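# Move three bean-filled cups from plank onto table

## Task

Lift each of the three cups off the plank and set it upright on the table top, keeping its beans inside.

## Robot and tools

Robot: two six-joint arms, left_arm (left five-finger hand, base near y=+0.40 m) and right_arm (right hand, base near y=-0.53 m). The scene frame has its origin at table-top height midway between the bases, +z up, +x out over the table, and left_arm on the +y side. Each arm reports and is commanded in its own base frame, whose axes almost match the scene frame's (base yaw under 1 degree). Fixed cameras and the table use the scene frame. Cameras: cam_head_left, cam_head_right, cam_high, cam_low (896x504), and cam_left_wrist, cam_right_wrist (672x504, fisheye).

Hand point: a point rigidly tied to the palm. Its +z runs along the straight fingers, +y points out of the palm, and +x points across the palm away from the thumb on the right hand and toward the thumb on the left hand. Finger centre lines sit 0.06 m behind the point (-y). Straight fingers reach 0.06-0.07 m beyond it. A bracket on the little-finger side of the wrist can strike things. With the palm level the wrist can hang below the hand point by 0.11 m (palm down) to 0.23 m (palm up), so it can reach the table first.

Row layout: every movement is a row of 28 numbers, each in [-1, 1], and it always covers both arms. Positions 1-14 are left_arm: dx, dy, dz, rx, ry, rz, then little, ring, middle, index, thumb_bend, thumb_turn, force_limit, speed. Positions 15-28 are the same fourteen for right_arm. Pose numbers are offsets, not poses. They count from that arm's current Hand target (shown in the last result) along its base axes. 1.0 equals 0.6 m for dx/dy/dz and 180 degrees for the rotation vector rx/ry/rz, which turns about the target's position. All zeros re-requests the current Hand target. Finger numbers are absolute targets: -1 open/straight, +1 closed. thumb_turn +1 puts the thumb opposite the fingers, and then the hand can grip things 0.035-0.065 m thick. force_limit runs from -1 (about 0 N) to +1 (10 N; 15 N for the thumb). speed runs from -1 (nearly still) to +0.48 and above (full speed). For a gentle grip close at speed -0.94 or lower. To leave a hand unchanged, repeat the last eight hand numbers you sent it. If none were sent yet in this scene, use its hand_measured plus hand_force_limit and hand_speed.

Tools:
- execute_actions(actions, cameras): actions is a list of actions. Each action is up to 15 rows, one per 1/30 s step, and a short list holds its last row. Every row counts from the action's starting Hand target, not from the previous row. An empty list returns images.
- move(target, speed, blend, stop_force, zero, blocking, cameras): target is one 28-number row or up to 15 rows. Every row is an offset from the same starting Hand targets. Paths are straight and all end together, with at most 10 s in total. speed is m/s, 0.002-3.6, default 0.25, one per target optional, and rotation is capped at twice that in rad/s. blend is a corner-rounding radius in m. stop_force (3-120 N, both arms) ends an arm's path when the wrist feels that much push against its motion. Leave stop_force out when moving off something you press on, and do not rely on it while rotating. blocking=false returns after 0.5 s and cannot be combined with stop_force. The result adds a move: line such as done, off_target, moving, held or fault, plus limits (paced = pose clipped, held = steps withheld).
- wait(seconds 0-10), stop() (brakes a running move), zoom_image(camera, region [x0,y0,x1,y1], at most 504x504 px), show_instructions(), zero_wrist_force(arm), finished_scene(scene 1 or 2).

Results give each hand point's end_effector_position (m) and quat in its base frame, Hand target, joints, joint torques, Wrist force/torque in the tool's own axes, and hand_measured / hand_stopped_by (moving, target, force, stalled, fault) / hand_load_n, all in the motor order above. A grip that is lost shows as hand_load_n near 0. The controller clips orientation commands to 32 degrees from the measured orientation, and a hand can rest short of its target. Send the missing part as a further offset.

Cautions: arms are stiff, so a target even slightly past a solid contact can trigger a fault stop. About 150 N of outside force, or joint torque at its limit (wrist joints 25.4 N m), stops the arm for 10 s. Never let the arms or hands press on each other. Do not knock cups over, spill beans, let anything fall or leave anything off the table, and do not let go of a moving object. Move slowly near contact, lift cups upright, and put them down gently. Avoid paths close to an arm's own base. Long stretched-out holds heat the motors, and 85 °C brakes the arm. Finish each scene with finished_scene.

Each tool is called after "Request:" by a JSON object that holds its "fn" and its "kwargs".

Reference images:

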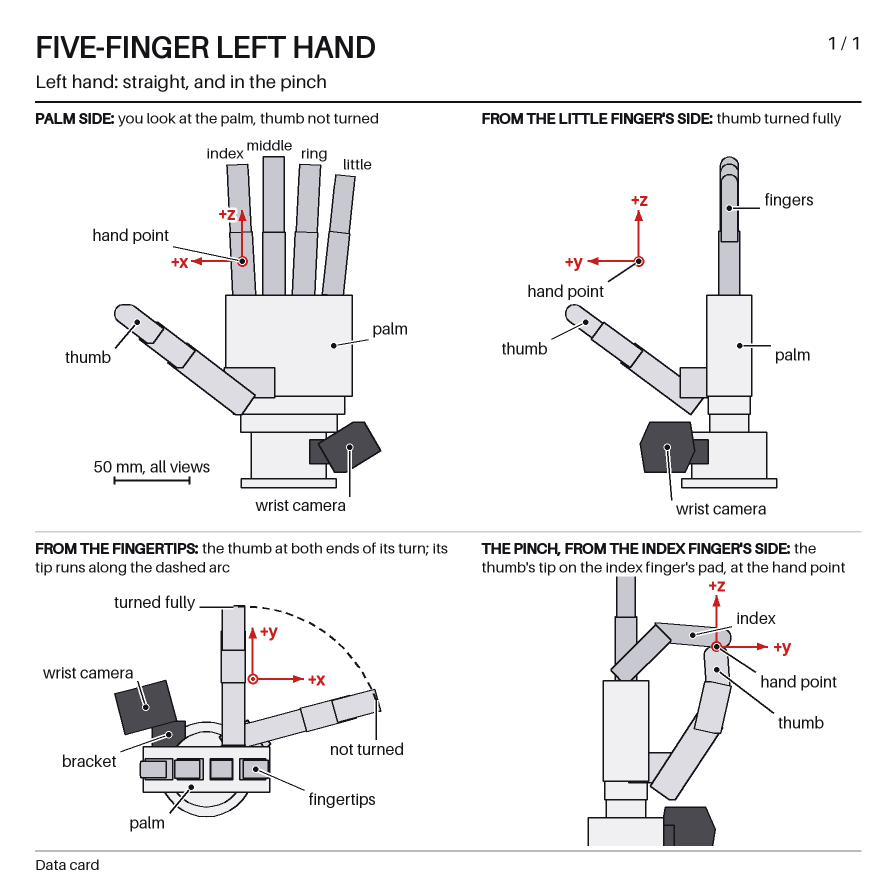

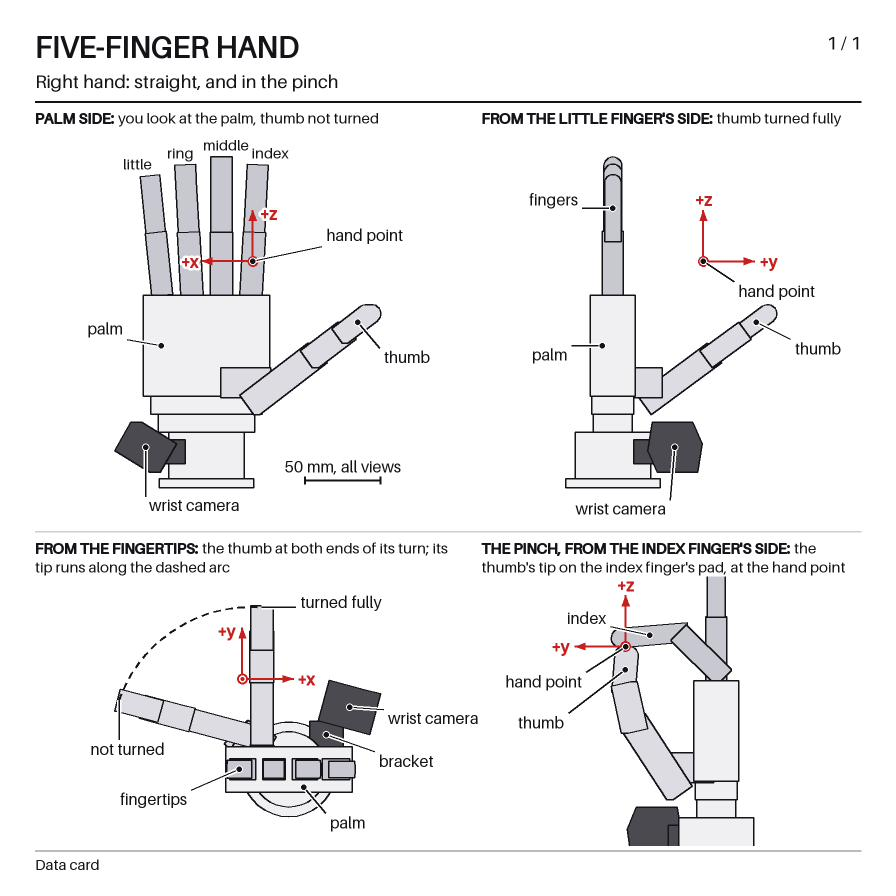

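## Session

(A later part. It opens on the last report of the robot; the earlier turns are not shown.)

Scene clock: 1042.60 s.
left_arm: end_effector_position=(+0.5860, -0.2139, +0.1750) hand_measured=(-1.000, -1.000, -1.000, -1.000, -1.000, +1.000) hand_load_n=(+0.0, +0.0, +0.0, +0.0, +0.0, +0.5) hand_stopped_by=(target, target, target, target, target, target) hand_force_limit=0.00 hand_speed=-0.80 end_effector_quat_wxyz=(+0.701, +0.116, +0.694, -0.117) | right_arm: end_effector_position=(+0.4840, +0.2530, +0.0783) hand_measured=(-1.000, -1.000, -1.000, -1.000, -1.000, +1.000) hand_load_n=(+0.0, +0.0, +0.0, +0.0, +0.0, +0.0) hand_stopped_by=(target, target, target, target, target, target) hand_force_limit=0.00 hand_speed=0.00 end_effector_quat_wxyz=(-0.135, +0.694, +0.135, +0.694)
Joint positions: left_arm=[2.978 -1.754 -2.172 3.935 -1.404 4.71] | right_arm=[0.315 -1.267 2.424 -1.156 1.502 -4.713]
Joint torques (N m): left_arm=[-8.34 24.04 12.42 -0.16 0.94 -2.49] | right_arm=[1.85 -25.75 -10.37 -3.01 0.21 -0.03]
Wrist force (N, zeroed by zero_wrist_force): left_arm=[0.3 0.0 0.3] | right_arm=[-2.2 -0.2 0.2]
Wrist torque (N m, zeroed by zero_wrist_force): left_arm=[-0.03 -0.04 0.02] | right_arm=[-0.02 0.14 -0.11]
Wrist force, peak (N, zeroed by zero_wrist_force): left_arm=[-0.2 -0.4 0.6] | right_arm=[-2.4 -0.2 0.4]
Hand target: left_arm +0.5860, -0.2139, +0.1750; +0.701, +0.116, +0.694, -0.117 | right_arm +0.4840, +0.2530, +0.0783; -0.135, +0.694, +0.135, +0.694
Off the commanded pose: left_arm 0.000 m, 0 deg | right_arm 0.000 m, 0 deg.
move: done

Request:
{"fn": "move", "kwargs": {"target": [0,0,-0.003,0,0,0,-1,-1,-1,-1,-1,1,0,-0.8,0,0,0,0,0,0,-1,-1,-1,-1,-1,1,0,0], "speed": 0.015, "stop_force": 3, "zero": false}}

Request:
{"fn": "move", "kwargs": {"target": [0,0,-0.003,0,0,0,-1,-1,-1,-1,-1,1,0,-0.8,0,0,0,0,0,0,-1,-1,-1,-1,-1,1,0,0], "speed": 0.015, "stop_force": 3, "zero": false}}

Request:
{"fn": "move", "kwargs": {"target": [0,0,-0.003,0,0,0,-1,-1,-1,-1,-1,1,0,-0.8,0,0,0,0,0,0,-1,-1,-1,-1,-1,1,0,0], "speed": 0.015, "stop_force": 3, "zero": false, "cameras": ["cam_low"]}}

Request:
{"fn": "zoom_image", "kwargs": {"camera": "cam_low", "region": [300, 180, 440, 280]}}

Scene clock: 1056.13 s.
left_arm: end_effector_position=(+0.5861, -0.2139, +0.1741) hand_measured=(-1.000, -1.000, -1.000, -1.000, -1.000, +1.000) hand_load_n=(+0.0, +0.0, +0.0, +0.0, +0.0, +0.0) hand_stopped_by=(target, target, target, target, target, target) hand_force_limit=0.00 hand_speed=-0.80 end_effector_quat_wxyz=(+0.701, +0.116, +0.694, -0.117) | right_arm: end_effector_position=(+0.4840, +0.2530, +0.0783) hand_measured=(-1.000, -1.000, -1.000, -1.000, -1.000, +1.000) hand_load_n=(+0.0, +0.0, +0.0, +0.0, +0.0, +0.5) hand_stopped_by=(target, target, target, target, target, target) hand_force_limit=0.00 hand_speed=0.00 end_effector_quat_wxyz=(-0.135, +0.694, +0.135, +0.694)
Joint positions: left_arm=[2.978 -1.756 -2.173 3.938 -1.404 4.71] | right_arm=[0.315 -1.267 2.423 -1.156 1.502 -4.713]
Joint torques (N m): left_arm=[-10.35 32.57 28.54 -0.41 0.88 -2.38] | right_arm=[1.57 -25.72 -10.42 -3.04 0.16 -0.11]
Wrist force (N, zeroed by zero_wrist_force): left_arm=[-4.2 -0.8 -0.5] | right_arm=[-0.1 0.2 0.0]
Wrist torque (N m, zeroed by zero_wrist_force): left_arm=[-0.07 0.38 -0.21] | right_arm=[0.05 0.00 0.01]
Wrist force, peak (N, zeroed by zero_wrist_force): left_arm=[-5.1 -0.3 1.2] | right_arm=[-2.4 -0.2 0.4]
Hand target: left_arm +0.5861, -0.2139, +0.1741; +0.701, +0.116, +0.694, -0.117 (not the last commanded pose) | right_arm +0.4840, +0.2530, +0.0783; -0.135, +0.694, +0.135, +0.694
Off the commanded pose: left_arm 0.001 m, 0 deg | right_arm 0.000 m, 0 deg.
move: contact (left_arm)

Scene clock: 1056.67 s.
left_arm: end_effector_position=(+0.5861, -0.2139, +0.1741) hand_measured=(-1.000, -1.000, -1.000, -1.000, -1.000, +1.000) hand_load_n=(+0.0, +0.5, +0.0, +0.0, +0.0, +0.5) hand_stopped_by=(target, target, target, target, target, target) hand_force_limit=0.00 hand_speed=-0.80 end_effector_quat_wxyz=(+0.701, +0.116, +0.694, -0.117) | right_arm: end_effector_position=(+0.4840, +0.2530, +0.0783) hand_measured=(-1.000, -1.000, -1.000, -1.000, -1.000, +1.000) hand_load_n=(+0.0, +0.0, +0.0, +0.0, +0.0, +0.5) hand_stopped_by=(target, target, target, target, target, target) hand_force_limit=0.00 hand_speed=0.00 end_effector_quat_wxyz=(-0.135, +0.694, +0.135, +0.694)
Joint positions: left_arm=[2.978 -1.756 -2.173 3.938 -1.404 4.71] | right_arm=[0.315 -1.267 2.423 -1.156 1.502 -4.713]
Joint torques (N m): left_arm=[-10.41 31.57 27.11 -0.09 0.99 -2.51] | right_arm=[1.37 -25.65 -10.68 -3.08 0.12 -0.04]
Wrist force (N, zeroed by zero_wrist_force): left_arm=[-4.2 -0.6 -0.5] | right_arm=[-0.1 0.0 0.2]
Wrist torque (N m, zeroed by zero_wrist_force): left_arm=[-0.03 0.38 -0.21] | right_arm=[0.00 0.00 -0.01]
Wrist force, peak (N, zeroed by zero_wrist_force): left_arm=[-4.7 -0.7 -0.5] | right_arm=[-0.3 -0.3 0.2]
Hand target: left_arm +0.5861, -0.2139, +0.1741; +0.701, +0.116, +0.694, -0.117 (not the last commanded pose) | right_arm +0.4840, +0.2530, +0.0783; -0.135, +0.694, +0.135, +0.694
Off the commanded pose: left_arm 0.002 m, 0 deg | right_arm 0.000 m, 0 deg.
move: contact (left_arm)

Scene clock: 1057.20 s.
left_arm: end_effector_position=(+0.5861, -0.2139, +0.1741) hand_measured=(-1.000, -1.000, -1.000, -1.000, -1.000, +1.000) hand_load_n=(+0.0, +0.0, +0.0, +0.0, +0.0, +0.5) hand_stopped_by=(target, target, target, target, target, target) hand_force_limit=0.00 hand_speed=-0.80 end_effector_quat_wxyz=(+0.701, +0.116, +0.694, -0.117) | right_arm: end_effector_position=(+0.4840, +0.2530, +0.0783) hand_measured=(-1.000, -1.000, -1.000, -1.000, -1.000, +1.000) hand_load_n=(+0.0, +0.0, +0.0, -0.5, +0.0, +0.5) hand_stopped_by=(target, target, target, target, target, target) hand_force_limit=0.00 hand_speed=0.00 end_effector_quat_wxyz=(-0.135, +0.694, +0.135, +0.694)
Joint positions: left_arm=[2.978 -1.756 -2.173 3.938 -1.404 4.71] | right_arm=[0.315 -1.267 2.423 -1.156 1.502 -4.713]
Joint torques (N m): left_arm=[-10.1 31.98 28.03 -0.05 0.79 -2.46] | right_arm=[1.09 -25.09 -10.56 -3.13 0.2 -0.12]
Wrist force (N, zeroed by zero_wrist_force): left_arm=[-4.5 -0.9 -1.0] | right_arm=[-0.1 0.0 0.1]
Wrist torque (N m, zeroed by zero_wrist_force): left_arm=[-0.06 0.41 -0.23] | right_arm=[0.00 0.00 0.00]
Wrist force, peak (N, zeroed by zero_wrist_force): left_arm=[-4.7 -0.9 -0.9] | right_arm=[-0.4 0.0 0.1]
Hand target: left_arm +0.5861, -0.2139, +0.1741; +0.701, +0.116, +0.694, -0.117 (not the last commanded pose) | right_arm +0.4840, +0.2530, +0.0783; -0.135, +0.694, +0.135, +0.694
Off the commanded pose: left_arm 0.002 m, 0 deg | right_arm 0.000 m, 0 deg.
move: contact (left_arm)
Images, in order (width x height): cam_low 896x504.

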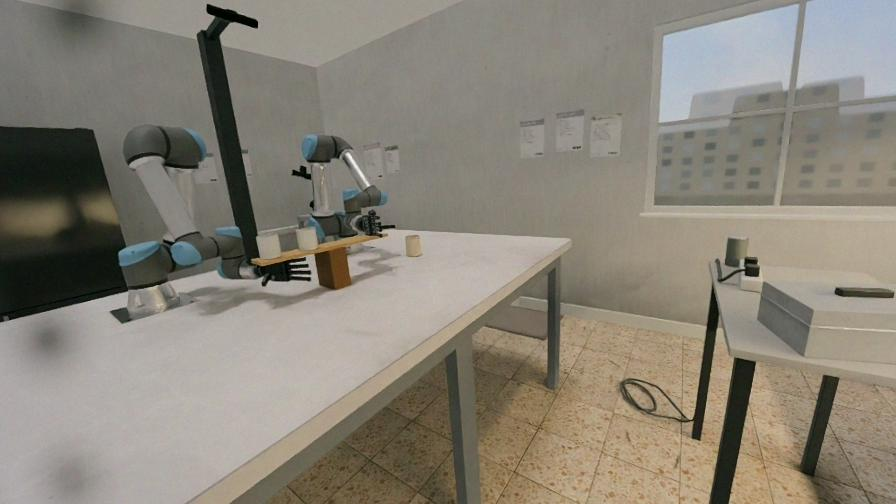

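Scaled by 3.600 from the camera's 896x504 image, which has a finer 1280x720 frame.

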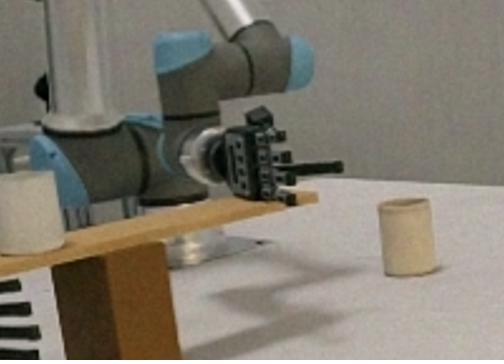

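Request:
{"fn": "move", "kwargs": {"target": [0,0,0.0008,0,0,0,-1,-1,-1,-1,-1,1,0,-0.8,0,0,0,0,0,0,-1,-1,-1,-1,-1,1,0,0], "speed": 0.01}}

Scene clock: 1070.47 s.
left_arm: end_effector_position=(+0.5861, -0.2139, +0.1746) hand_measured=(-1.000, -1.000, -1.000, -1.000, -1.000, +1.000) hand_load_n=(+0.0, -0.5, +0.0, +0.0, +0.0, +0.0) hand_stopped_by=(target, target, target, target, target, target) hand_force_limit=0.00 hand_speed=-0.80 end_effector_quat_wxyz=(+0.701, +0.116, +0.694, -0.117) | right_arm: end_effector_position=(+0.4840, +0.2530, +0.0783) hand_measured=(-1.000, -1.000, -1.000, -1.000, -1.000, +1.000) hand_load_n=(+0.0, +0.0, +0.0, +0.0, +0.0, +0.0) hand_stopped_by=(target, target, target, target, target, target) hand_force_limit=0.00 hand_speed=0.00 end_effector_quat_wxyz=(-0.135, +0.694, +0.135, +0.694)
Joint positions: left_arm=[2.978 -1.755 -2.172 3.937 -1.404 4.71] | right_arm=[0.315 -1.267 2.423 -1.156 1.502 -4.713]
Joint torques (N m): left_arm=[-10.42 33.44 29.56 -0.52 0.79 -2.41] | right_arm=[1.08 -25.39 -10.76 -3.11 0.15 -0.16]
Wrist force (N, zeroed by zero_wrist_force): left_arm=[-1.1 -0.8 0.4] | right_arm=[-0.5 0.0 0.1]
Wrist torque (N m, zeroed by zero_wrist_force): left_arm=[-0.12 0.10 -0.04] | right_arm=[0.01 0.04 -0.02]
Wrist force, peak (N, zeroed by zero_wrist_force): left_arm=[-4.7 -0.8 -0.7] | right_arm=[-0.5 0.0 0.2]
Hand target: left_arm +0.5861, -0.2139, +0.1746; +0.701, +0.116, +0.694, -0.117 | right_arm +0.4840, +0.2530, +0.0783; -0.135, +0.694, +0.135, +0.694
Off the commanded pose: left_arm 0.000 m, 0 deg | right_arm 0.000 m, 0 deg.
move: done

Request:
{"fn": "move", "kwargs": {"target": [0,0,-0.0005,0,0,0,-1,-1,-1,-1,-1,1,0,-0.8,0,0,0,0,0,0,-1,-1,-1,-1,-1,1,0,0], "speed": 0.01}}

Request:
{"fn": "move", "kwargs": {"target": [0,0,0,0,0,0,-1,-1,-1,-1,-1,1,0,-0.8,0,0,-0.0025,0,0,0,-1,-1,-1,-1,-1,1,0,0], "speed": 0.01}}

Scene clock: 1079.57 s.
left_arm: end_effector_position=(+0.5861, -0.2139, +0.1743) hand_measured=(-1.000, -1.000, -1.000, -1.000, -1.000, +1.000) hand_load_n=(+0.0, -0.5, +0.0, +0.0, +0.0, +0.0) hand_stopped_by=(target, target, target, target, target, target) hand_force_limit=0.00 hand_speed=-0.80 end_effector_quat_wxyz=(+0.701, +0.116, +0.694, -0.117) | right_arm: end_effector_position=(+0.4840, +0.2530, +0.0783) hand_measured=(-1.000, -1.000, -1.000, -1.000, -1.000, +1.000) hand_load_n=(+0.0, +0.0, +0.0, +0.0, +0.0, +0.5) hand_stopped_by=(target, target, target, target, target, target) hand_force_limit=0.00 hand_speed=0.00 end_effector_quat_wxyz=(-0.135, +0.694, +0.135, +0.694)
Joint positions: left_arm=[2.978 -1.756 -2.173 3.938 -1.404 4.71] | right_arm=[0.315 -1.267 2.423 -1.156 1.502 -4.713]
Joint torques (N m): left_arm=[-9.44 12.22 4.93 2.84 0.88 -2.6] | right_arm=[1.7 -25.05 -11.15 -3.07 0.2 -0.21]
Wrist force (N, zeroed by zero_wrist_force): left_arm=[-1.5 0.1 0.5] | right_arm=[0.1 0.1 0.1]
Wrist torque (N m, zeroed by zero_wrist_force): left_arm=[-0.03 0.14 -0.07] | right_arm=[0.02 -0.03 0.01]
Wrist force, peak (N, zeroed by zero_wrist_force): left_arm=[-1.2 -1.2 0.7] | right_arm=[-0.6 0.1 0.3]
Hand target: left_arm +0.5861, -0.2139, +0.1743; +0.701, +0.116, +0.694, -0.117 | right_arm +0.4840, +0.2530, +0.0783; -0.135, +0.694, +0.135, +0.694
Off the commanded pose: left_arm 0.000 m, 0 deg | right_arm 0.000 m, 0 deg.
move: done

Scene clock: 1080.27 s.
left_arm: end_effector_position=(+0.5861, -0.2139, +0.1743) hand_measured=(-1.000, -1.000, -1.000, -1.000, -1.000, +1.000) hand_load_n=(+0.0, +0.0, +0.0, +0.0, +0.0, +0.5) hand_stopped_by=(target, target, target, target, target, target) hand_force_limit=0.00 hand_speed=-0.80 end_effector_quat_wxyz=(+0.701, +0.116, +0.694, -0.117) | right_arm: end_effector_position=(+0.4840, +0.2530, +0.0768) hand_measured=(-1.000, -1.000, -1.000, -1.000, -1.000, +1.000) hand_load_n=(+0.0, +0.0, +0.0, +0.0, +0.0, +0.5) hand_stopped_by=(target, target, target, target, target, target) hand_force_limit=0.00 hand_speed=0.00 end_effector_quat_wxyz=(-0.135, +0.694, +0.135, +0.694)
Joint positions: left_arm=[2.978 -1.756 -2.173 3.938 -1.404 4.71] | right_arm=[0.315 -1.262 2.424 -1.161 1.502 -4.713]
Joint torques (N m): left_arm=[-9.99 13.95 5.55 1.4 0.74 -2.5] | right_arm=[1.33 -19.88 -3.31 -2.45 0.11 -0.24]
Wrist force (N, zeroed by zero_wrist_force): left_arm=[-1.6 0.0 0.5] | right_arm=[-0.2 -0.1 -0.1]
Wrist torque (N m, zeroed by zero_wrist_force): left_arm=[-0.03 0.15 -0.07] | right_arm=[0.02 0.02 0.00]
Wrist force, peak (N, zeroed by zero_wrist_force): left_arm=[-1.8 -0.5 0.6] | right_arm=[-0.1 0.1 0.3]
Hand target: left_arm +0.5861, -0.2139, +0.1743; +0.701, +0.116, +0.694, -0.117 | right_arm +0.4840, +0.2530, +0.0768; -0.135, +0.694, +0.135, +0.694
Off the commanded pose: left_arm 0.000 m, 0 deg | right_arm 0.000 m, 0 deg.
move: done

Request:
{"fn": "move", "kwargs": {"target": [[0,0,0,0,0,0,-1,-1,-1,-1,-1,1,0,-0.8,0,0,-0.0447,0,0,0,-1,-1,-1,-1,-1,1,0,0],[0,0,0,0,0,0,-1,-1,-1,-1,-1,1,0,-0.8,-0.001,-0.2833,-0.0447,0,0,0,-1,-1,-1,-1,-1,1,0,0],[0,0,0,0,0,0,-1,-1,-1,-1,-1,1,0,-0.8,-0.001,-0.2833,0.35,0,0,0,-1,-1,-1,-1,-1,1,0,0],[0,0,0,0,0,0,-1,-1,-1,-1,-1,1,0,-0.8,-0.2283,-0.0783,0.3053,0,0,0,-1,-1,-1,-1,-1,1,0,0]], "speed": [0.05,0.12,0.2,0.15], "blend": [0,0.02,0.04,0], "cameras": ["cam_low","cam_high","cam_head_left","cam_right_wrist"]}}

Scene clock: 1117.60 s.
left_arm: end_effector_position=(+0.5861, -0.2139, +0.1743) hand_measured=(-1.000, -1.000, -1.000, -1.000, -1.000, +1.000) hand_load_n=(+0.0, +0.0, +0.0, +0.0, +0.0, +0.0) hand_stopped_by=(target, target, target, target, target, target) hand_force_limit=0.00 hand_speed=-0.80 end_effector_quat_wxyz=(+0.701, +0.116, +0.694, -0.117) | right_arm: end_effector_position=(+0.3471, +0.2061, +0.2600) hand_measured=(-1.000, -1.000, -1.000, -1.000, -1.000, +1.000) hand_load_n=(+0.0, +0.0, +0.0, +0.0, +0.0, +0.5) hand_stopped_by=(target, target, target, target, target, target) hand_force_limit=0.00 hand_speed=0.00 end_effector_quat_wxyz=(-0.135, +0.694, +0.135, +0.694)
Joint positions: left_arm=[2.978 -1.756 -2.173 3.938 -1.404 4.71] | right_arm=[0.3 -2.15 2.481 -0.33 1.487 -4.713]
Joint torques (N m): left_arm=[-8.7 26.3 6.31 -0.19 0.37 -2.42] | right_arm=[5.72 -5.07 -14.18 -0.37 0.74 -2.46]
Wrist force (N, zeroed by zero_wrist_force): left_arm=[-1.5 0.0 0.7] | right_arm=[-0.2 -0.3 -0.3]
Wrist torque (N m, zeroed by zero_wrist_force): left_arm=[-0.04 0.14 -0.08] | right_arm=[-0.01 0.04 0.03]
Wrist force, peak (N, zeroed by zero_wrist_force): left_arm=[-1.9 -0.2 0.7] | right_arm=[-0.6 -1.4 -0.7]
Hand target: left_arm +0.5861, -0.2139, +0.1743; +0.701, +0.116, +0.694, -0.117 | right_arm +0.3470, +0.2061, +0.2600; -0.135, +0.694, +0.135, +0.694
Off the commanded pose: left_arm 0.000 m, 0 deg | right_arm 0.000 m, 0 deg.
move: done
camera_calibration:
cam_right_wrist: T_world_to_cam=[[0.405719, -0.879781, 0.247745, -0.0201894], [-0.397595, -0.41395, -0.81888, 0.438164], [0.822988, 0.233733, -0.517744, -0.0756189], [0, 0, 0, 1]] pos_world=[0.244636, 0.18129, 0.324654]
Images, in order (width x height): cam_head_left 896x504, cam_high 896x504, cam_low 896x504, cam_right_wrist 672x504.

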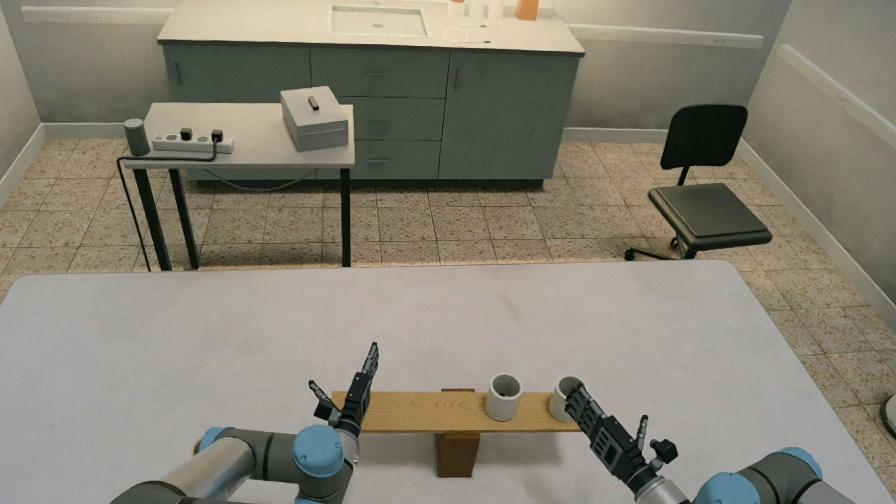

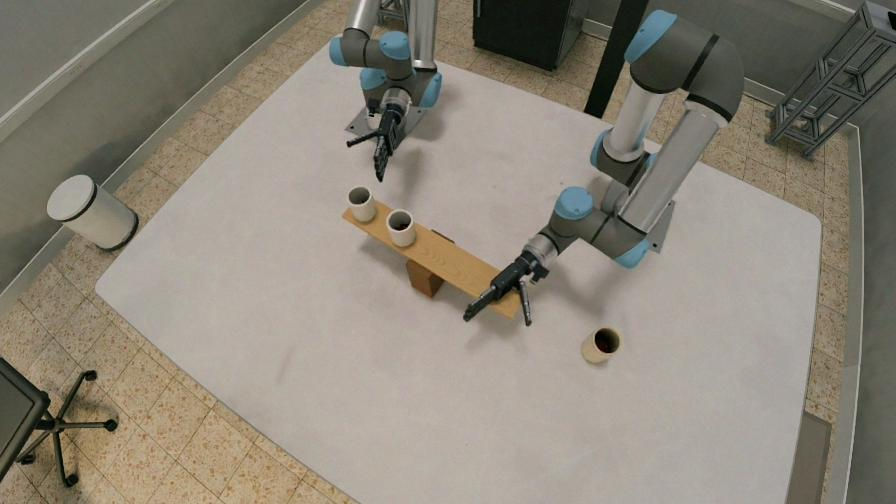

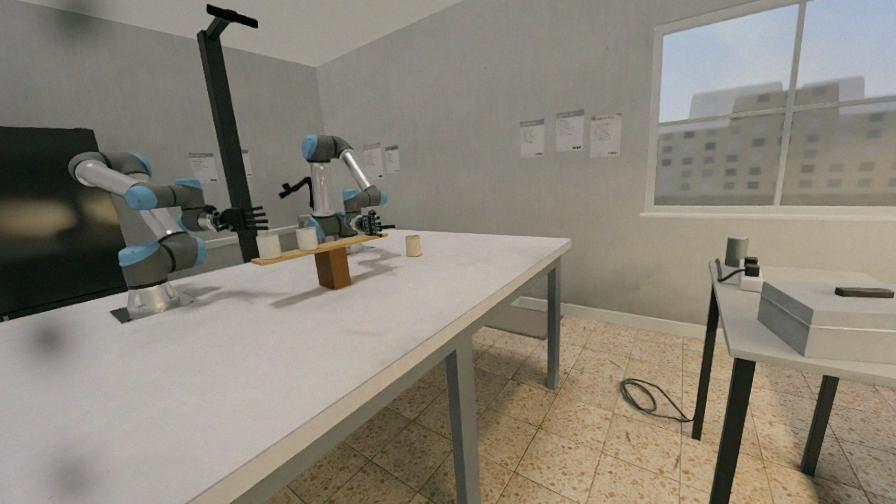

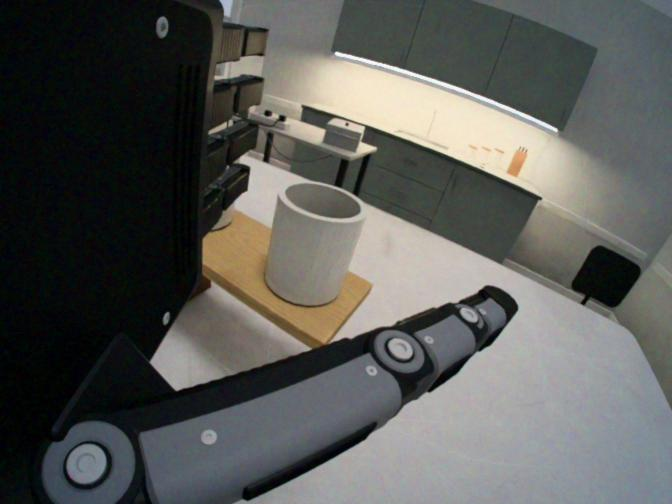

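Request:
{"fn": "move", "kwargs": {"target": [0,0,0,0,0,0,-1,-1,-1,-1,-1,1,0,-0.8,0,0,-0.1133,0,0,0,-1,-1,-1,-1,-1,1,0,0], "speed": 0.1, "stop_force": 8, "cameras": ["cam_right_wrist","cam_high"]}}

Request:
{"fn": "zoom_image", "kwargs": {"camera": "cam_high", "region": [310, 120, 450, 260]}}

Scene clock: 1142.97 s.
left_arm: end_effector_position=(+0.5861, -0.2139, +0.1743) hand_measured=(-1.000, -1.000, -1.000, -1.000, -1.000, +1.000) hand_load_n=(+0.0, +0.0, +0.0, +0.0, +0.0, +0.5) hand_stopped_by=(target, target, target, target, target, target) hand_force_limit=0.00 hand_speed=-0.80 end_effector_quat_wxyz=(+0.701, +0.116, +0.694, -0.117) | right_arm: end_effector_position=(+0.3471, +0.2060, +0.1920) hand_measured=(-1.000, -1.000, -1.000, -1.000, -1.000, +1.000) hand_load_n=(+0.0, +0.0, +0.0, +0.0, +0.0, +0.0) hand_stopped_by=(target, target, target, target, target, target) hand_force_limit=0.00 hand_speed=0.00 end_effector_quat_wxyz=(-0.135, +0.694, +0.135, +0.694)
Joint positions: left_arm=[2.978 -1.756 -2.173 3.938 -1.404 4.71] | right_arm=[0.3 -2.021 2.624 -0.602 1.487 -4.713]
Joint torques (N m): left_arm=[-9.78 31.51 7.65 -0.41 0.42 -2.55] | right_arm=[6.66 -0.66 -12.95 -3.17 -0.7 -2.38]
Wrist force (N, zeroed by zero_wrist_force): left_arm=[-1.1 -0.2 0.8] | right_arm=[-0.2 -0.1 -0.1]
Wrist torque (N m, zeroed by zero_wrist_force): left_arm=[-0.08 0.08 -0.03] | right_arm=[0.00 0.04 0.05]
Wrist force, peak (N, zeroed by zero_wrist_force): left_arm=[-1.8 -0.2 0.8] | right_arm=[-1.0 0.1 0.1]
Hand target: left_arm +0.5861, -0.2139, +0.1743; +0.701, +0.116, +0.694, -0.117 | right_arm +0.3470, +0.2061, +0.1920; -0.135, +0.694, +0.135, +0.694
Off the commanded pose: left_arm 0.000 m, 0 deg | right_arm 0.000 m, 0 deg.
move: done
camera_calibration:
cam_right_wrist: T_world_to_cam=[[0.405529, -0.879869, 0.247744, -0.00323811], [-0.397709, -0.41387, -0.818865, 0.382451], [0.823027, 0.233544, -0.517768, -0.110712], [0, 0, 0, 1]] pos_world=[0.244536, 0.181292, 0.256654]
Images, in order (width x height): cam_high 896x504, cam_right_wrist 672x504.

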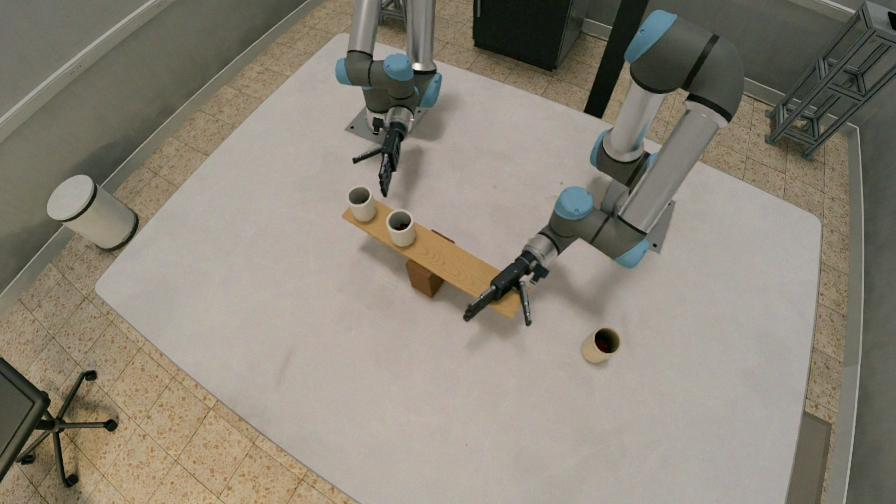

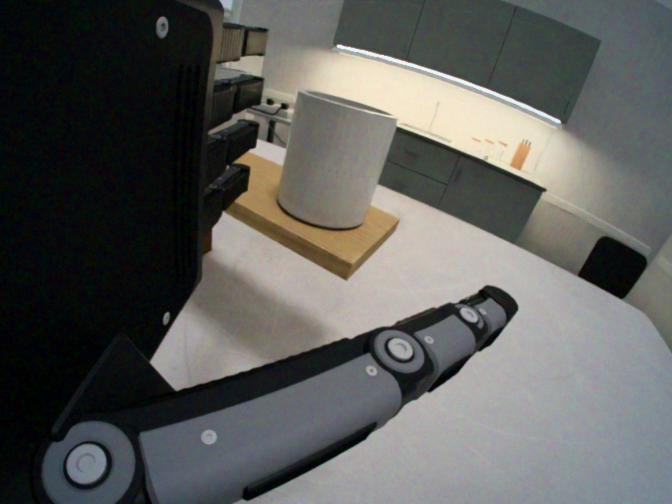

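Scaled by 3.600 from the camera's 896x504 image, which has a finer 1280x720 frame.

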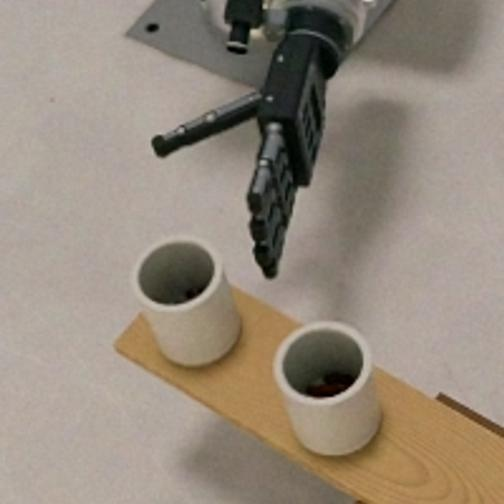

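Request:
{"fn": "zoom_image", "kwargs": {"camera": "cam_right_wrist", "region": [250, 70, 430, 290]}}

Scaled by 2.291 from the camera's 672x504 image, which has a finer 960x720 frame.

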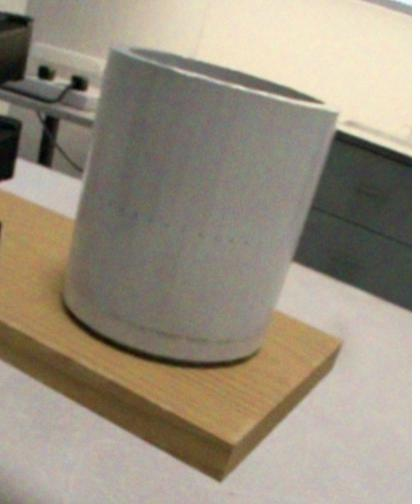

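Request:
{"fn": "move", "kwargs": {"target": [0,0,0,0,0,0,-1,-1,-1,-1,-1,1,0,-0.8,0.0927,0.0375,0,0,0,0,-1,-1,-1,-1,-1,1,0,0], "speed": 0.05, "stop_force": 4, "cameras": ["cam_right_wrist","cam_high"]}}

Request:
{"fn": "zoom_image", "kwargs": {"camera": "cam_high", "region": [310, 120, 450, 260]}}

Scene clock: 1175.37 s.
left_arm: end_effector_position=(+0.5861, -0.2139, +0.1743) hand_measured=(-1.000, -1.000, -1.000, -1.000, -1.000, +1.000) hand_load_n=(+0.0, +0.0, +0.0, +0.0, +0.0, +0.5) hand_stopped_by=(target, target, target, target, target, target) hand_force_limit=0.00 hand_speed=-0.80 end_effector_quat_wxyz=(+0.701, +0.116, +0.694, -0.117) | right_arm: end_effector_position=(+0.4027, +0.2285, +0.1920) hand_measured=(-1.000, -1.000, -1.000, -1.000, -1.000, +1.000) hand_load_n=(+0.0, +0.0, +0.0, +0.0, +0.0, +0.0) hand_stopped_by=(target, target, target, target, target, target) hand_force_limit=0.00 hand_speed=0.00 end_effector_quat_wxyz=(-0.135, +0.694, +0.135, +0.694)
Joint positions: left_arm=[2.978 -1.756 -2.173 3.938 -1.404 4.71] | right_arm=[0.325 -1.804 2.506 -0.701 1.512 -4.713]
Joint torques (N m): left_arm=[-8.9 30.61 7.95 -0.13 0.05 -2.61] | right_arm=[-7.37 -14.56 -10.76 -0.28 -2.37 1.83]
Wrist force (N, zeroed by zero_wrist_force): left_arm=[-1.5 0.4 0.5] | right_arm=[-0.2 0.1 0.0]
Wrist torque (N m, zeroed by zero_wrist_force): left_arm=[0.02 0.14 -0.08] | right_arm=[0.03 0.01 0.04]
Wrist force, peak (N, zeroed by zero_wrist_force): left_arm=[-1.9 0.0 0.8] | right_arm=[-0.2 -0.3 -0.5]
Hand target: left_arm +0.5861, -0.2139, +0.1743; +0.701, +0.116, +0.694, -0.117 | right_arm +0.4027, +0.2286, +0.1920; -0.135, +0.694, +0.135, +0.694
Off the commanded pose: left_arm 0.000 m, 0 deg | right_arm 0.000 m, 0 deg.
move: done
camera_calibration:
cam_right_wrist: T_world_to_cam=[[0.405579, -0.879833, 0.24779, -0.00602269], [-0.397747, -0.413953, -0.818804, 0.413889], [0.822984, 0.233532, -0.517841, -0.161693], [0, 0, 0, 1]] pos_world=[0.300137, 0.203792, 0.256655]
Images, in order (width x height): cam_high 896x504, cam_right_wrist 672x504.

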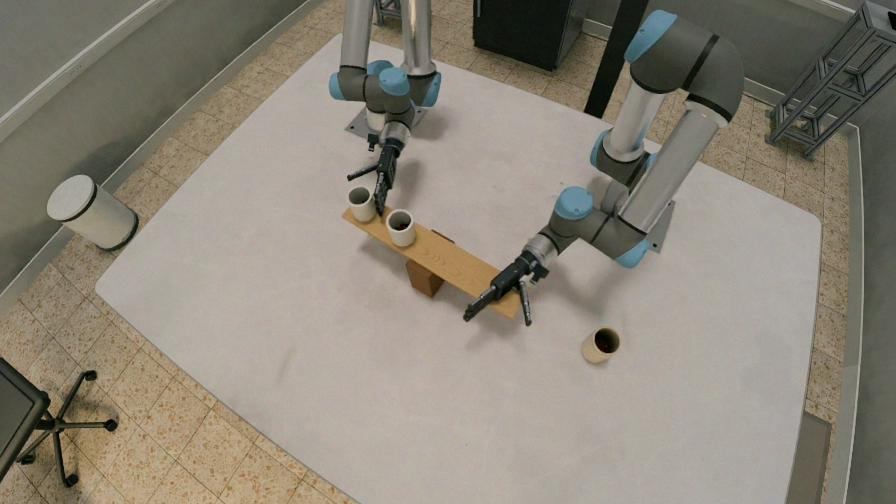

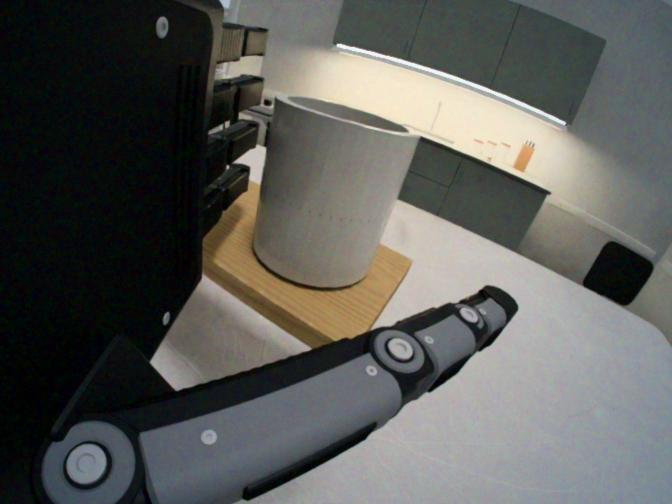

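Scaled by 3.600 from the camera's 896x504 image, which has a finer 1280x720 frame.

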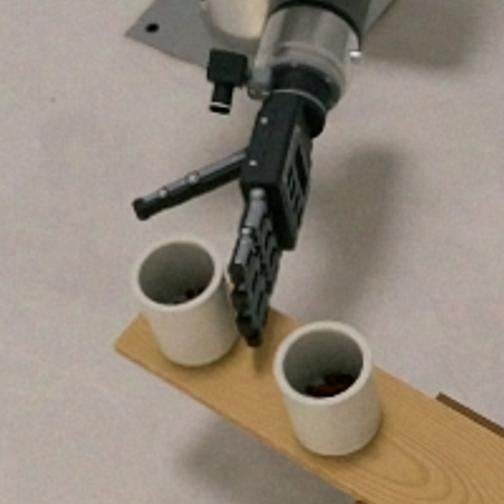

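Request:
{"fn": "move", "kwargs": {"target": [0,0,0,0,0,0,-1,-1,-1,-1,-1,1,0,-0.8,0.0603,0.0243,-0.005,0,0,0,-1,-1,-1,-1,-1,1,0,0], "speed": 0.03, "stop_force": 3, "cameras": ["cam_right_wrist","cam_high"]}}

Request:
{"fn": "zoom_image", "kwargs": {"camera": "cam_high", "region": [310, 120, 450, 260]}}

Scene clock: 1186.00 s.
left_arm: end_effector_position=(+0.5861, -0.2139, +0.1743) hand_measured=(-1.000, -1.000, -1.000, -1.000, -1.000, +1.000) hand_load_n=(+0.0, +0.0, +0.0, +0.0, +0.0, +0.5) hand_stopped_by=(target, target, target, target, target, target) hand_force_limit=0.00 hand_speed=-0.80 end_effector_quat_wxyz=(+0.701, +0.116, +0.694, -0.117) | right_arm: end_effector_position=(+0.4388, +0.2431, +0.1890) hand_measured=(-1.000, -1.000, -1.000, -1.000, -1.000, +1.000) hand_load_n=(+0.0, +0.0, +0.0, +0.0, +0.5, +0.5) hand_stopped_by=(target, target, target, target, target, target) hand_force_limit=0.00 hand_speed=0.00 end_effector_quat_wxyz=(-0.135, +0.694, +0.135, +0.694)
Joint positions: left_arm=[2.978 -1.756 -2.173 3.938 -1.404 4.71] | right_arm=[0.335 -1.683 2.425 -0.741 1.522 -4.713]
Joint torques (N m): left_arm=[-9.6 30.81 8.43 -0.19 0.08 -2.55] | right_arm=[-3.31 -19.76 -10.57 -0.2 0.08 1.55]
Wrist force (N, zeroed by zero_wrist_force): left_arm=[-1.0 -0.4 0.3] | right_arm=[-0.1 0.0 0.0]
Wrist torque (N m, zeroed by zero_wrist_force): left_arm=[-0.09 0.04 -0.02] | right_arm=[0.02 0.02 0.05]
Wrist force, peak (N, zeroed by zero_wrist_force): left_arm=[-1.9 0.2 0.8] | right_arm=[0.0 -0.4 0.4]
Hand target: left_arm +0.5861, -0.2139, +0.1743; +0.701, +0.116, +0.694, -0.117 | right_arm +0.4388, +0.2431, +0.1890; -0.135, +0.694, +0.135, +0.694
Off the commanded pose: left_arm 0.000 m, 0 deg | right_arm 0.000 m, 0 deg.
move: done
camera_calibration:
cam_right_wrist: T_world_to_cam=[[0.405667, -0.879796, 0.247777, -0.00715116], [-0.397696, -0.413978, -0.818816, 0.431866], [0.822965, 0.233627, -0.517829, -0.196466], [0, 0, 0, 1]] pos_world=[0.336337, 0.218391, 0.253655]
Images, in order (width x height): cam_high 896x504, cam_right_wrist 672x504.

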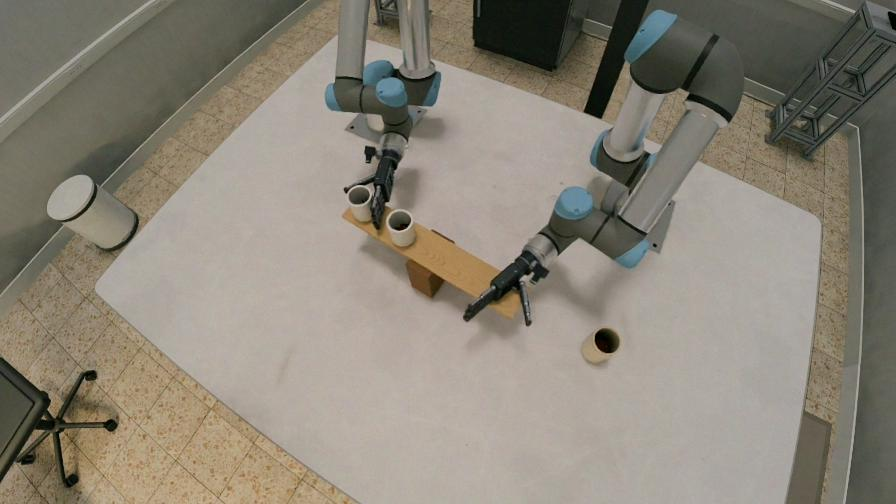

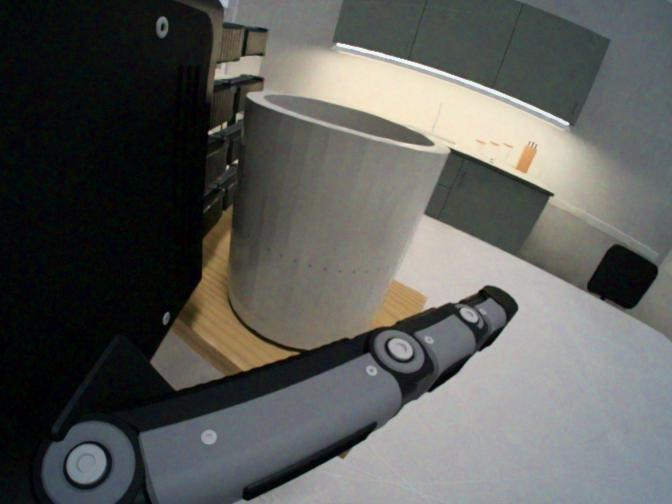

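Scaled by 3.600 from the camera's 896x504 image, which has a finer 1280x720 frame.

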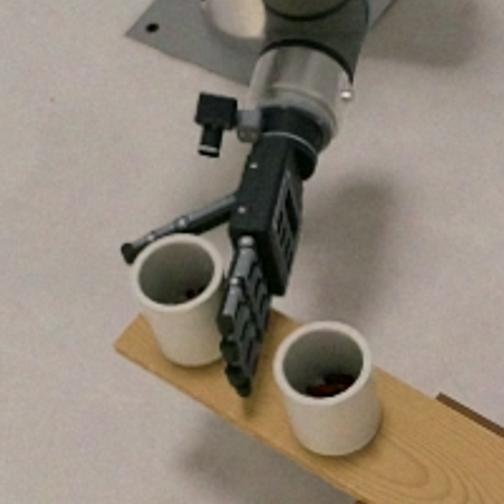

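Request:
{"fn": "move", "kwargs": {"target": [0,0,0,0,0,0,-1,-1,-1,-1,-1,1,0,-0.8, 0,0,0,0,0,0,-1,-1,0.5,0.5,0.5,1,-0.7,-0.92], "cameras": ["cam_high","cam_right_wrist"]}}

Scene clock: 1225.07 s.
left_arm: end_effector_position=(+0.5861, -0.2139, +0.1743) hand_measured=(-1.000, -1.000, -1.000, -1.000, -1.000, +1.000) hand_load_n=(+0.0, +0.0, +0.0, +0.0, +0.0, +0.5) hand_stopped_by=(target, target, target, target, target, target) hand_force_limit=0.00 hand_speed=-0.80 end_effector_quat_wxyz=(+0.701, +0.116, +0.694, -0.117) | right_arm: end_effector_position=(+0.4388, +0.2431, +0.1890) hand_measured=(-1.000, -1.000, -0.290, -0.298, -0.640, +1.000) hand_load_n=(+0.0, -0.5, +2.5, +1.5, +4.5, +0.5) hand_stopped_by=(target, target, force, force, force, target) hand_force_limit=-0.70 hand_speed=-0.92 end_effector_quat_wxyz=(-0.135, +0.694, +0.135, +0.694)
Joint positions: left_arm=[2.978 -1.756 -2.173 3.938 -1.404 4.71] | right_arm=[0.335 -1.683 2.425 -0.741 1.522 -4.713]
Joint torques (N m): left_arm=[-8.68 30.78 8.02 -0.27 -0.18 -2.63] | right_arm=[-7.31 -20.17 -10.8 -0.79 -1.96 -0.83]
Wrist force (N, zeroed by zero_wrist_force): left_arm=[-0.9 -0.1 0.4] | right_arm=[-0.8 0.0 0.1]
Wrist torque (N m, zeroed by zero_wrist_force): left_arm=[-0.05 0.07 -0.03] | right_arm=[0.02 0.00 0.05]
Wrist force, peak (N, zeroed by zero_wrist_force): left_arm=[-2.0 -0.1 0.8] | right_arm=[-1.0 -0.3 0.3]
Hand target: left_arm +0.5861, -0.2139, +0.1743; +0.701, +0.116, +0.694, -0.117 | right_arm +0.4388, +0.2431, +0.1890; -0.135, +0.694, +0.135, +0.694
Off the commanded pose: left_arm 0.000 m, 0 deg | right_arm 0.000 m, 0 deg.
move: done
camera_calibration:
cam_right_wrist: T_world_to_cam=[[0.405667, -0.879796, 0.247777, -0.00715116], [-0.397696, -0.413978, -0.818816, 0.431866], [0.822965, 0.233627, -0.517829, -0.196466], [0, 0, 0, 1]] pos_world=[0.336337, 0.218391, 0.253655]
Images, in order (width x height): cam_high 896x504, cam_right_wrist 672x504.

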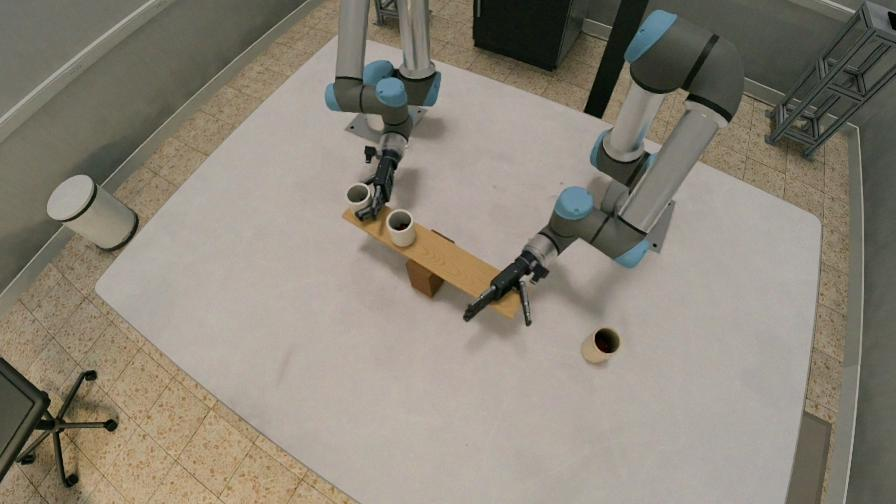

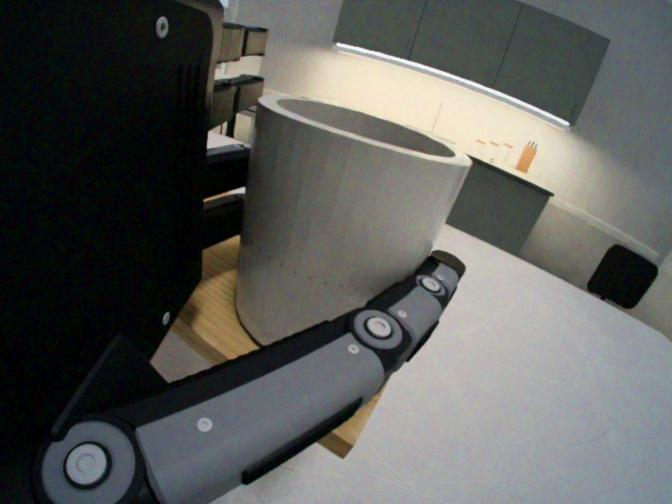

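Request:
{"fn": "move", "kwargs": {"target": [0,0,0,0,0,0,-1,-1,-1,-1,-1,1,0,-0.8, 0,0,0,0,0,0,-1,-1,0.6,0.6,0.6,1,-0.1,-0.9]}}

Request:
{"fn": "move", "kwargs": {"target": [0,0,0,0,0,0,-1,-1,-1,-1,-1,1,0,-0.8, 0,0,0.04,0,0,0,-1,-1,0.6,0.6,0.6,1,-0.1,-0.9], "speed": 0.02, "cameras": ["cam_high","cam_right_wrist","cam_head_left"]}}

Scene clock: 1232.20 s.
left_arm: end_effector_position=(+0.5861, -0.2139, +0.1743) hand_measured=(-1.000, -1.000, -1.000, -1.000, -1.000, +1.000) hand_load_n=(+0.0, +0.0, +0.0, +0.0, +0.0, +0.5) hand_stopped_by=(target, target, target, target, target, target) hand_force_limit=0.00 hand_speed=-0.80 end_effector_quat_wxyz=(+0.701, +0.116, +0.694, -0.117) | right_arm: end_effector_position=(+0.4388, +0.2431, +0.1890) hand_measured=(-1.000, -1.000, -0.274, -0.272, -0.642, +1.000) hand_load_n=(+0.0, +0.0, +2.5, +5.0, +10.5, -0.5) hand_stopped_by=(target, target, force, force, force, target) hand_force_limit=-0.10 hand_speed=-0.90 end_effector_quat_wxyz=(-0.135, +0.694, +0.135, +0.694)
Joint positions: left_arm=[2.978 -1.756 -2.173 3.938 -1.404 4.71] | right_arm=[0.335 -1.683 2.425 -0.741 1.522 -4.713]
Joint torques (N m): left_arm=[-9.38 30.66 9.64 -0.32 -0.16 -2.48] | right_arm=[-7.35 -19.86 -15.01 -2.2 -1 -2.36]
Wrist force (N, zeroed by zero_wrist_force): left_arm=[-0.5 -0.2 0.2] | right_arm=[-1.3 0.4 0.0]
Wrist torque (N m, zeroed by zero_wrist_force): left_arm=[-0.04 0.04 -0.02] | right_arm=[0.04 0.04 0.07]
Wrist force, peak (N, zeroed by zero_wrist_force): left_arm=[-1.3 -0.4 0.6] | right_arm=[-1.3 0.3 -0.2]
Hand target: left_arm +0.5861, -0.2139, +0.1743; +0.701, +0.116, +0.694, -0.117 | right_arm +0.4388, +0.2431, +0.1890; -0.135, +0.694, +0.135, +0.694
Off the commanded pose: left_arm 0.000 m, 0 deg | right_arm 0.000 m, 0 deg.
move: done

Scene clock: 1233.70 s.
left_arm: end_effector_position=(+0.5861, -0.2139, +0.1743) hand_measured=(-1.000, -1.000, -1.000, -1.000, -1.000, +1.000) hand_load_n=(+0.0, +0.0, +0.0, +0.0, +0.0, +0.5) hand_stopped_by=(target, target, target, target, target, target) hand_force_limit=0.00 hand_speed=-0.80 end_effector_quat_wxyz=(+0.701, +0.116, +0.694, -0.117) | right_arm: end_effector_position=(+0.4389, +0.2431, +0.2132) hand_measured=(-1.000, -1.000, -0.274, -0.272, -0.642, +1.000) hand_load_n=(+0.0, +0.0, +2.5, +5.5, +10.5, +0.0) hand_stopped_by=(target, target, force, force, force, target) hand_force_limit=-0.10 hand_speed=-0.90 end_effector_quat_wxyz=(-0.135, +0.694, +0.135, +0.694)
Joint positions: left_arm=[2.978 -1.756 -2.173 3.938 -1.404 4.71] | right_arm=[0.335 -1.737 2.388 -0.651 1.522 -4.713]
Joint torques (N m): left_arm=[-8.52 29.1 9.74 -0.24 -0.01 -2.58] | right_arm=[-2.61 -2.36 -12.14 -3.86 1.1 -2.09]
Wrist force (N, zeroed by zero_wrist_force): left_arm=[-0.2 -0.2 0.1] | right_arm=[-2.6 0.0 0.3]
Wrist torque (N m, zeroed by zero_wrist_force): left_arm=[-0.04 0.03 -0.01] | right_arm=[-0.01 0.08 0.03]
Wrist force, peak (N, zeroed by zero_wrist_force): left_arm=[-0.4 -0.5 0.5] | right_arm=[-2.6 0.2 0.1]
Hand target: left_arm +0.5861, -0.2139, +0.1743; +0.701, +0.116, +0.694, -0.117 | right_arm +0.4388, +0.2431, +0.2130; -0.135, +0.694, +0.135, +0.694
Off the commanded pose: left_arm 0.000 m, 0 deg | right_arm 0.000 m, 0 deg.
move: done
camera_calibration:
cam_right_wrist: T_world_to_cam=[[0.405571, -0.87984, 0.247778, -0.0130797], [-0.397552, -0.413881, -0.818935, 0.451561], [0.823083, 0.233632, -0.51764, -0.184079], [0, 0, 0, 1]] pos_world=[0.336336, 0.218391, 0.277753]
Images, in order (width x height): cam_head_left 896x504, cam_high 896x504, cam_right_wrist 672x504.

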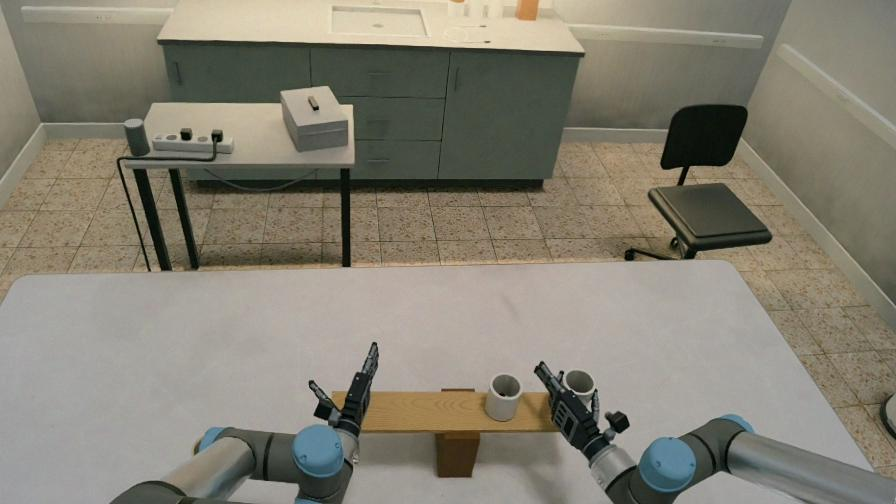

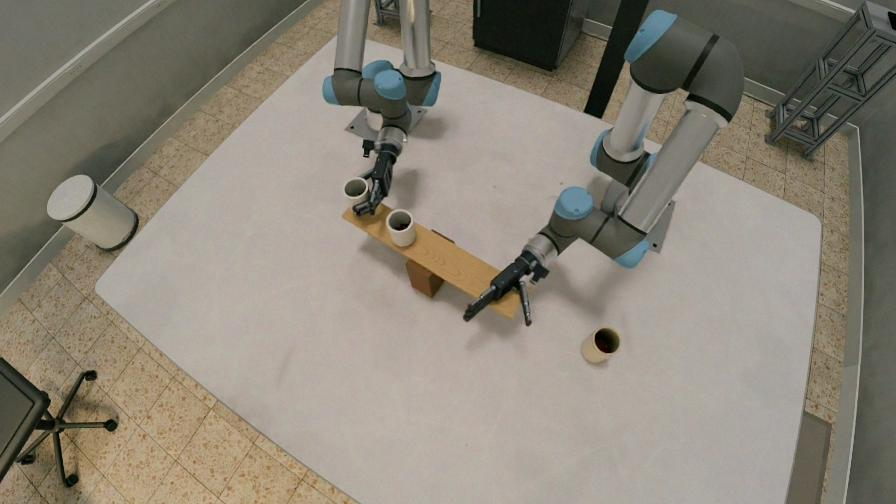

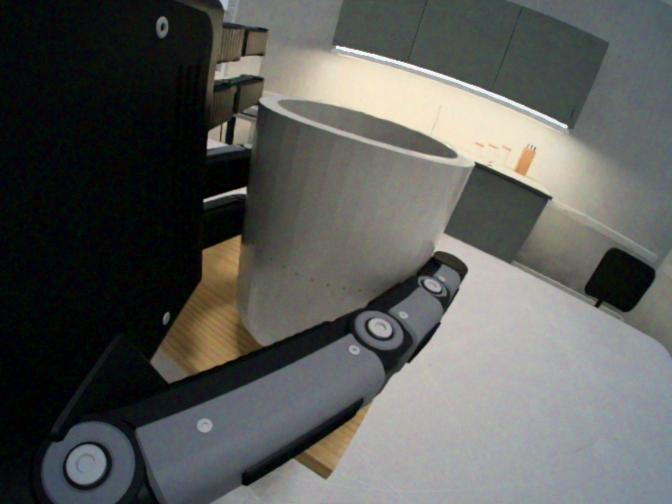

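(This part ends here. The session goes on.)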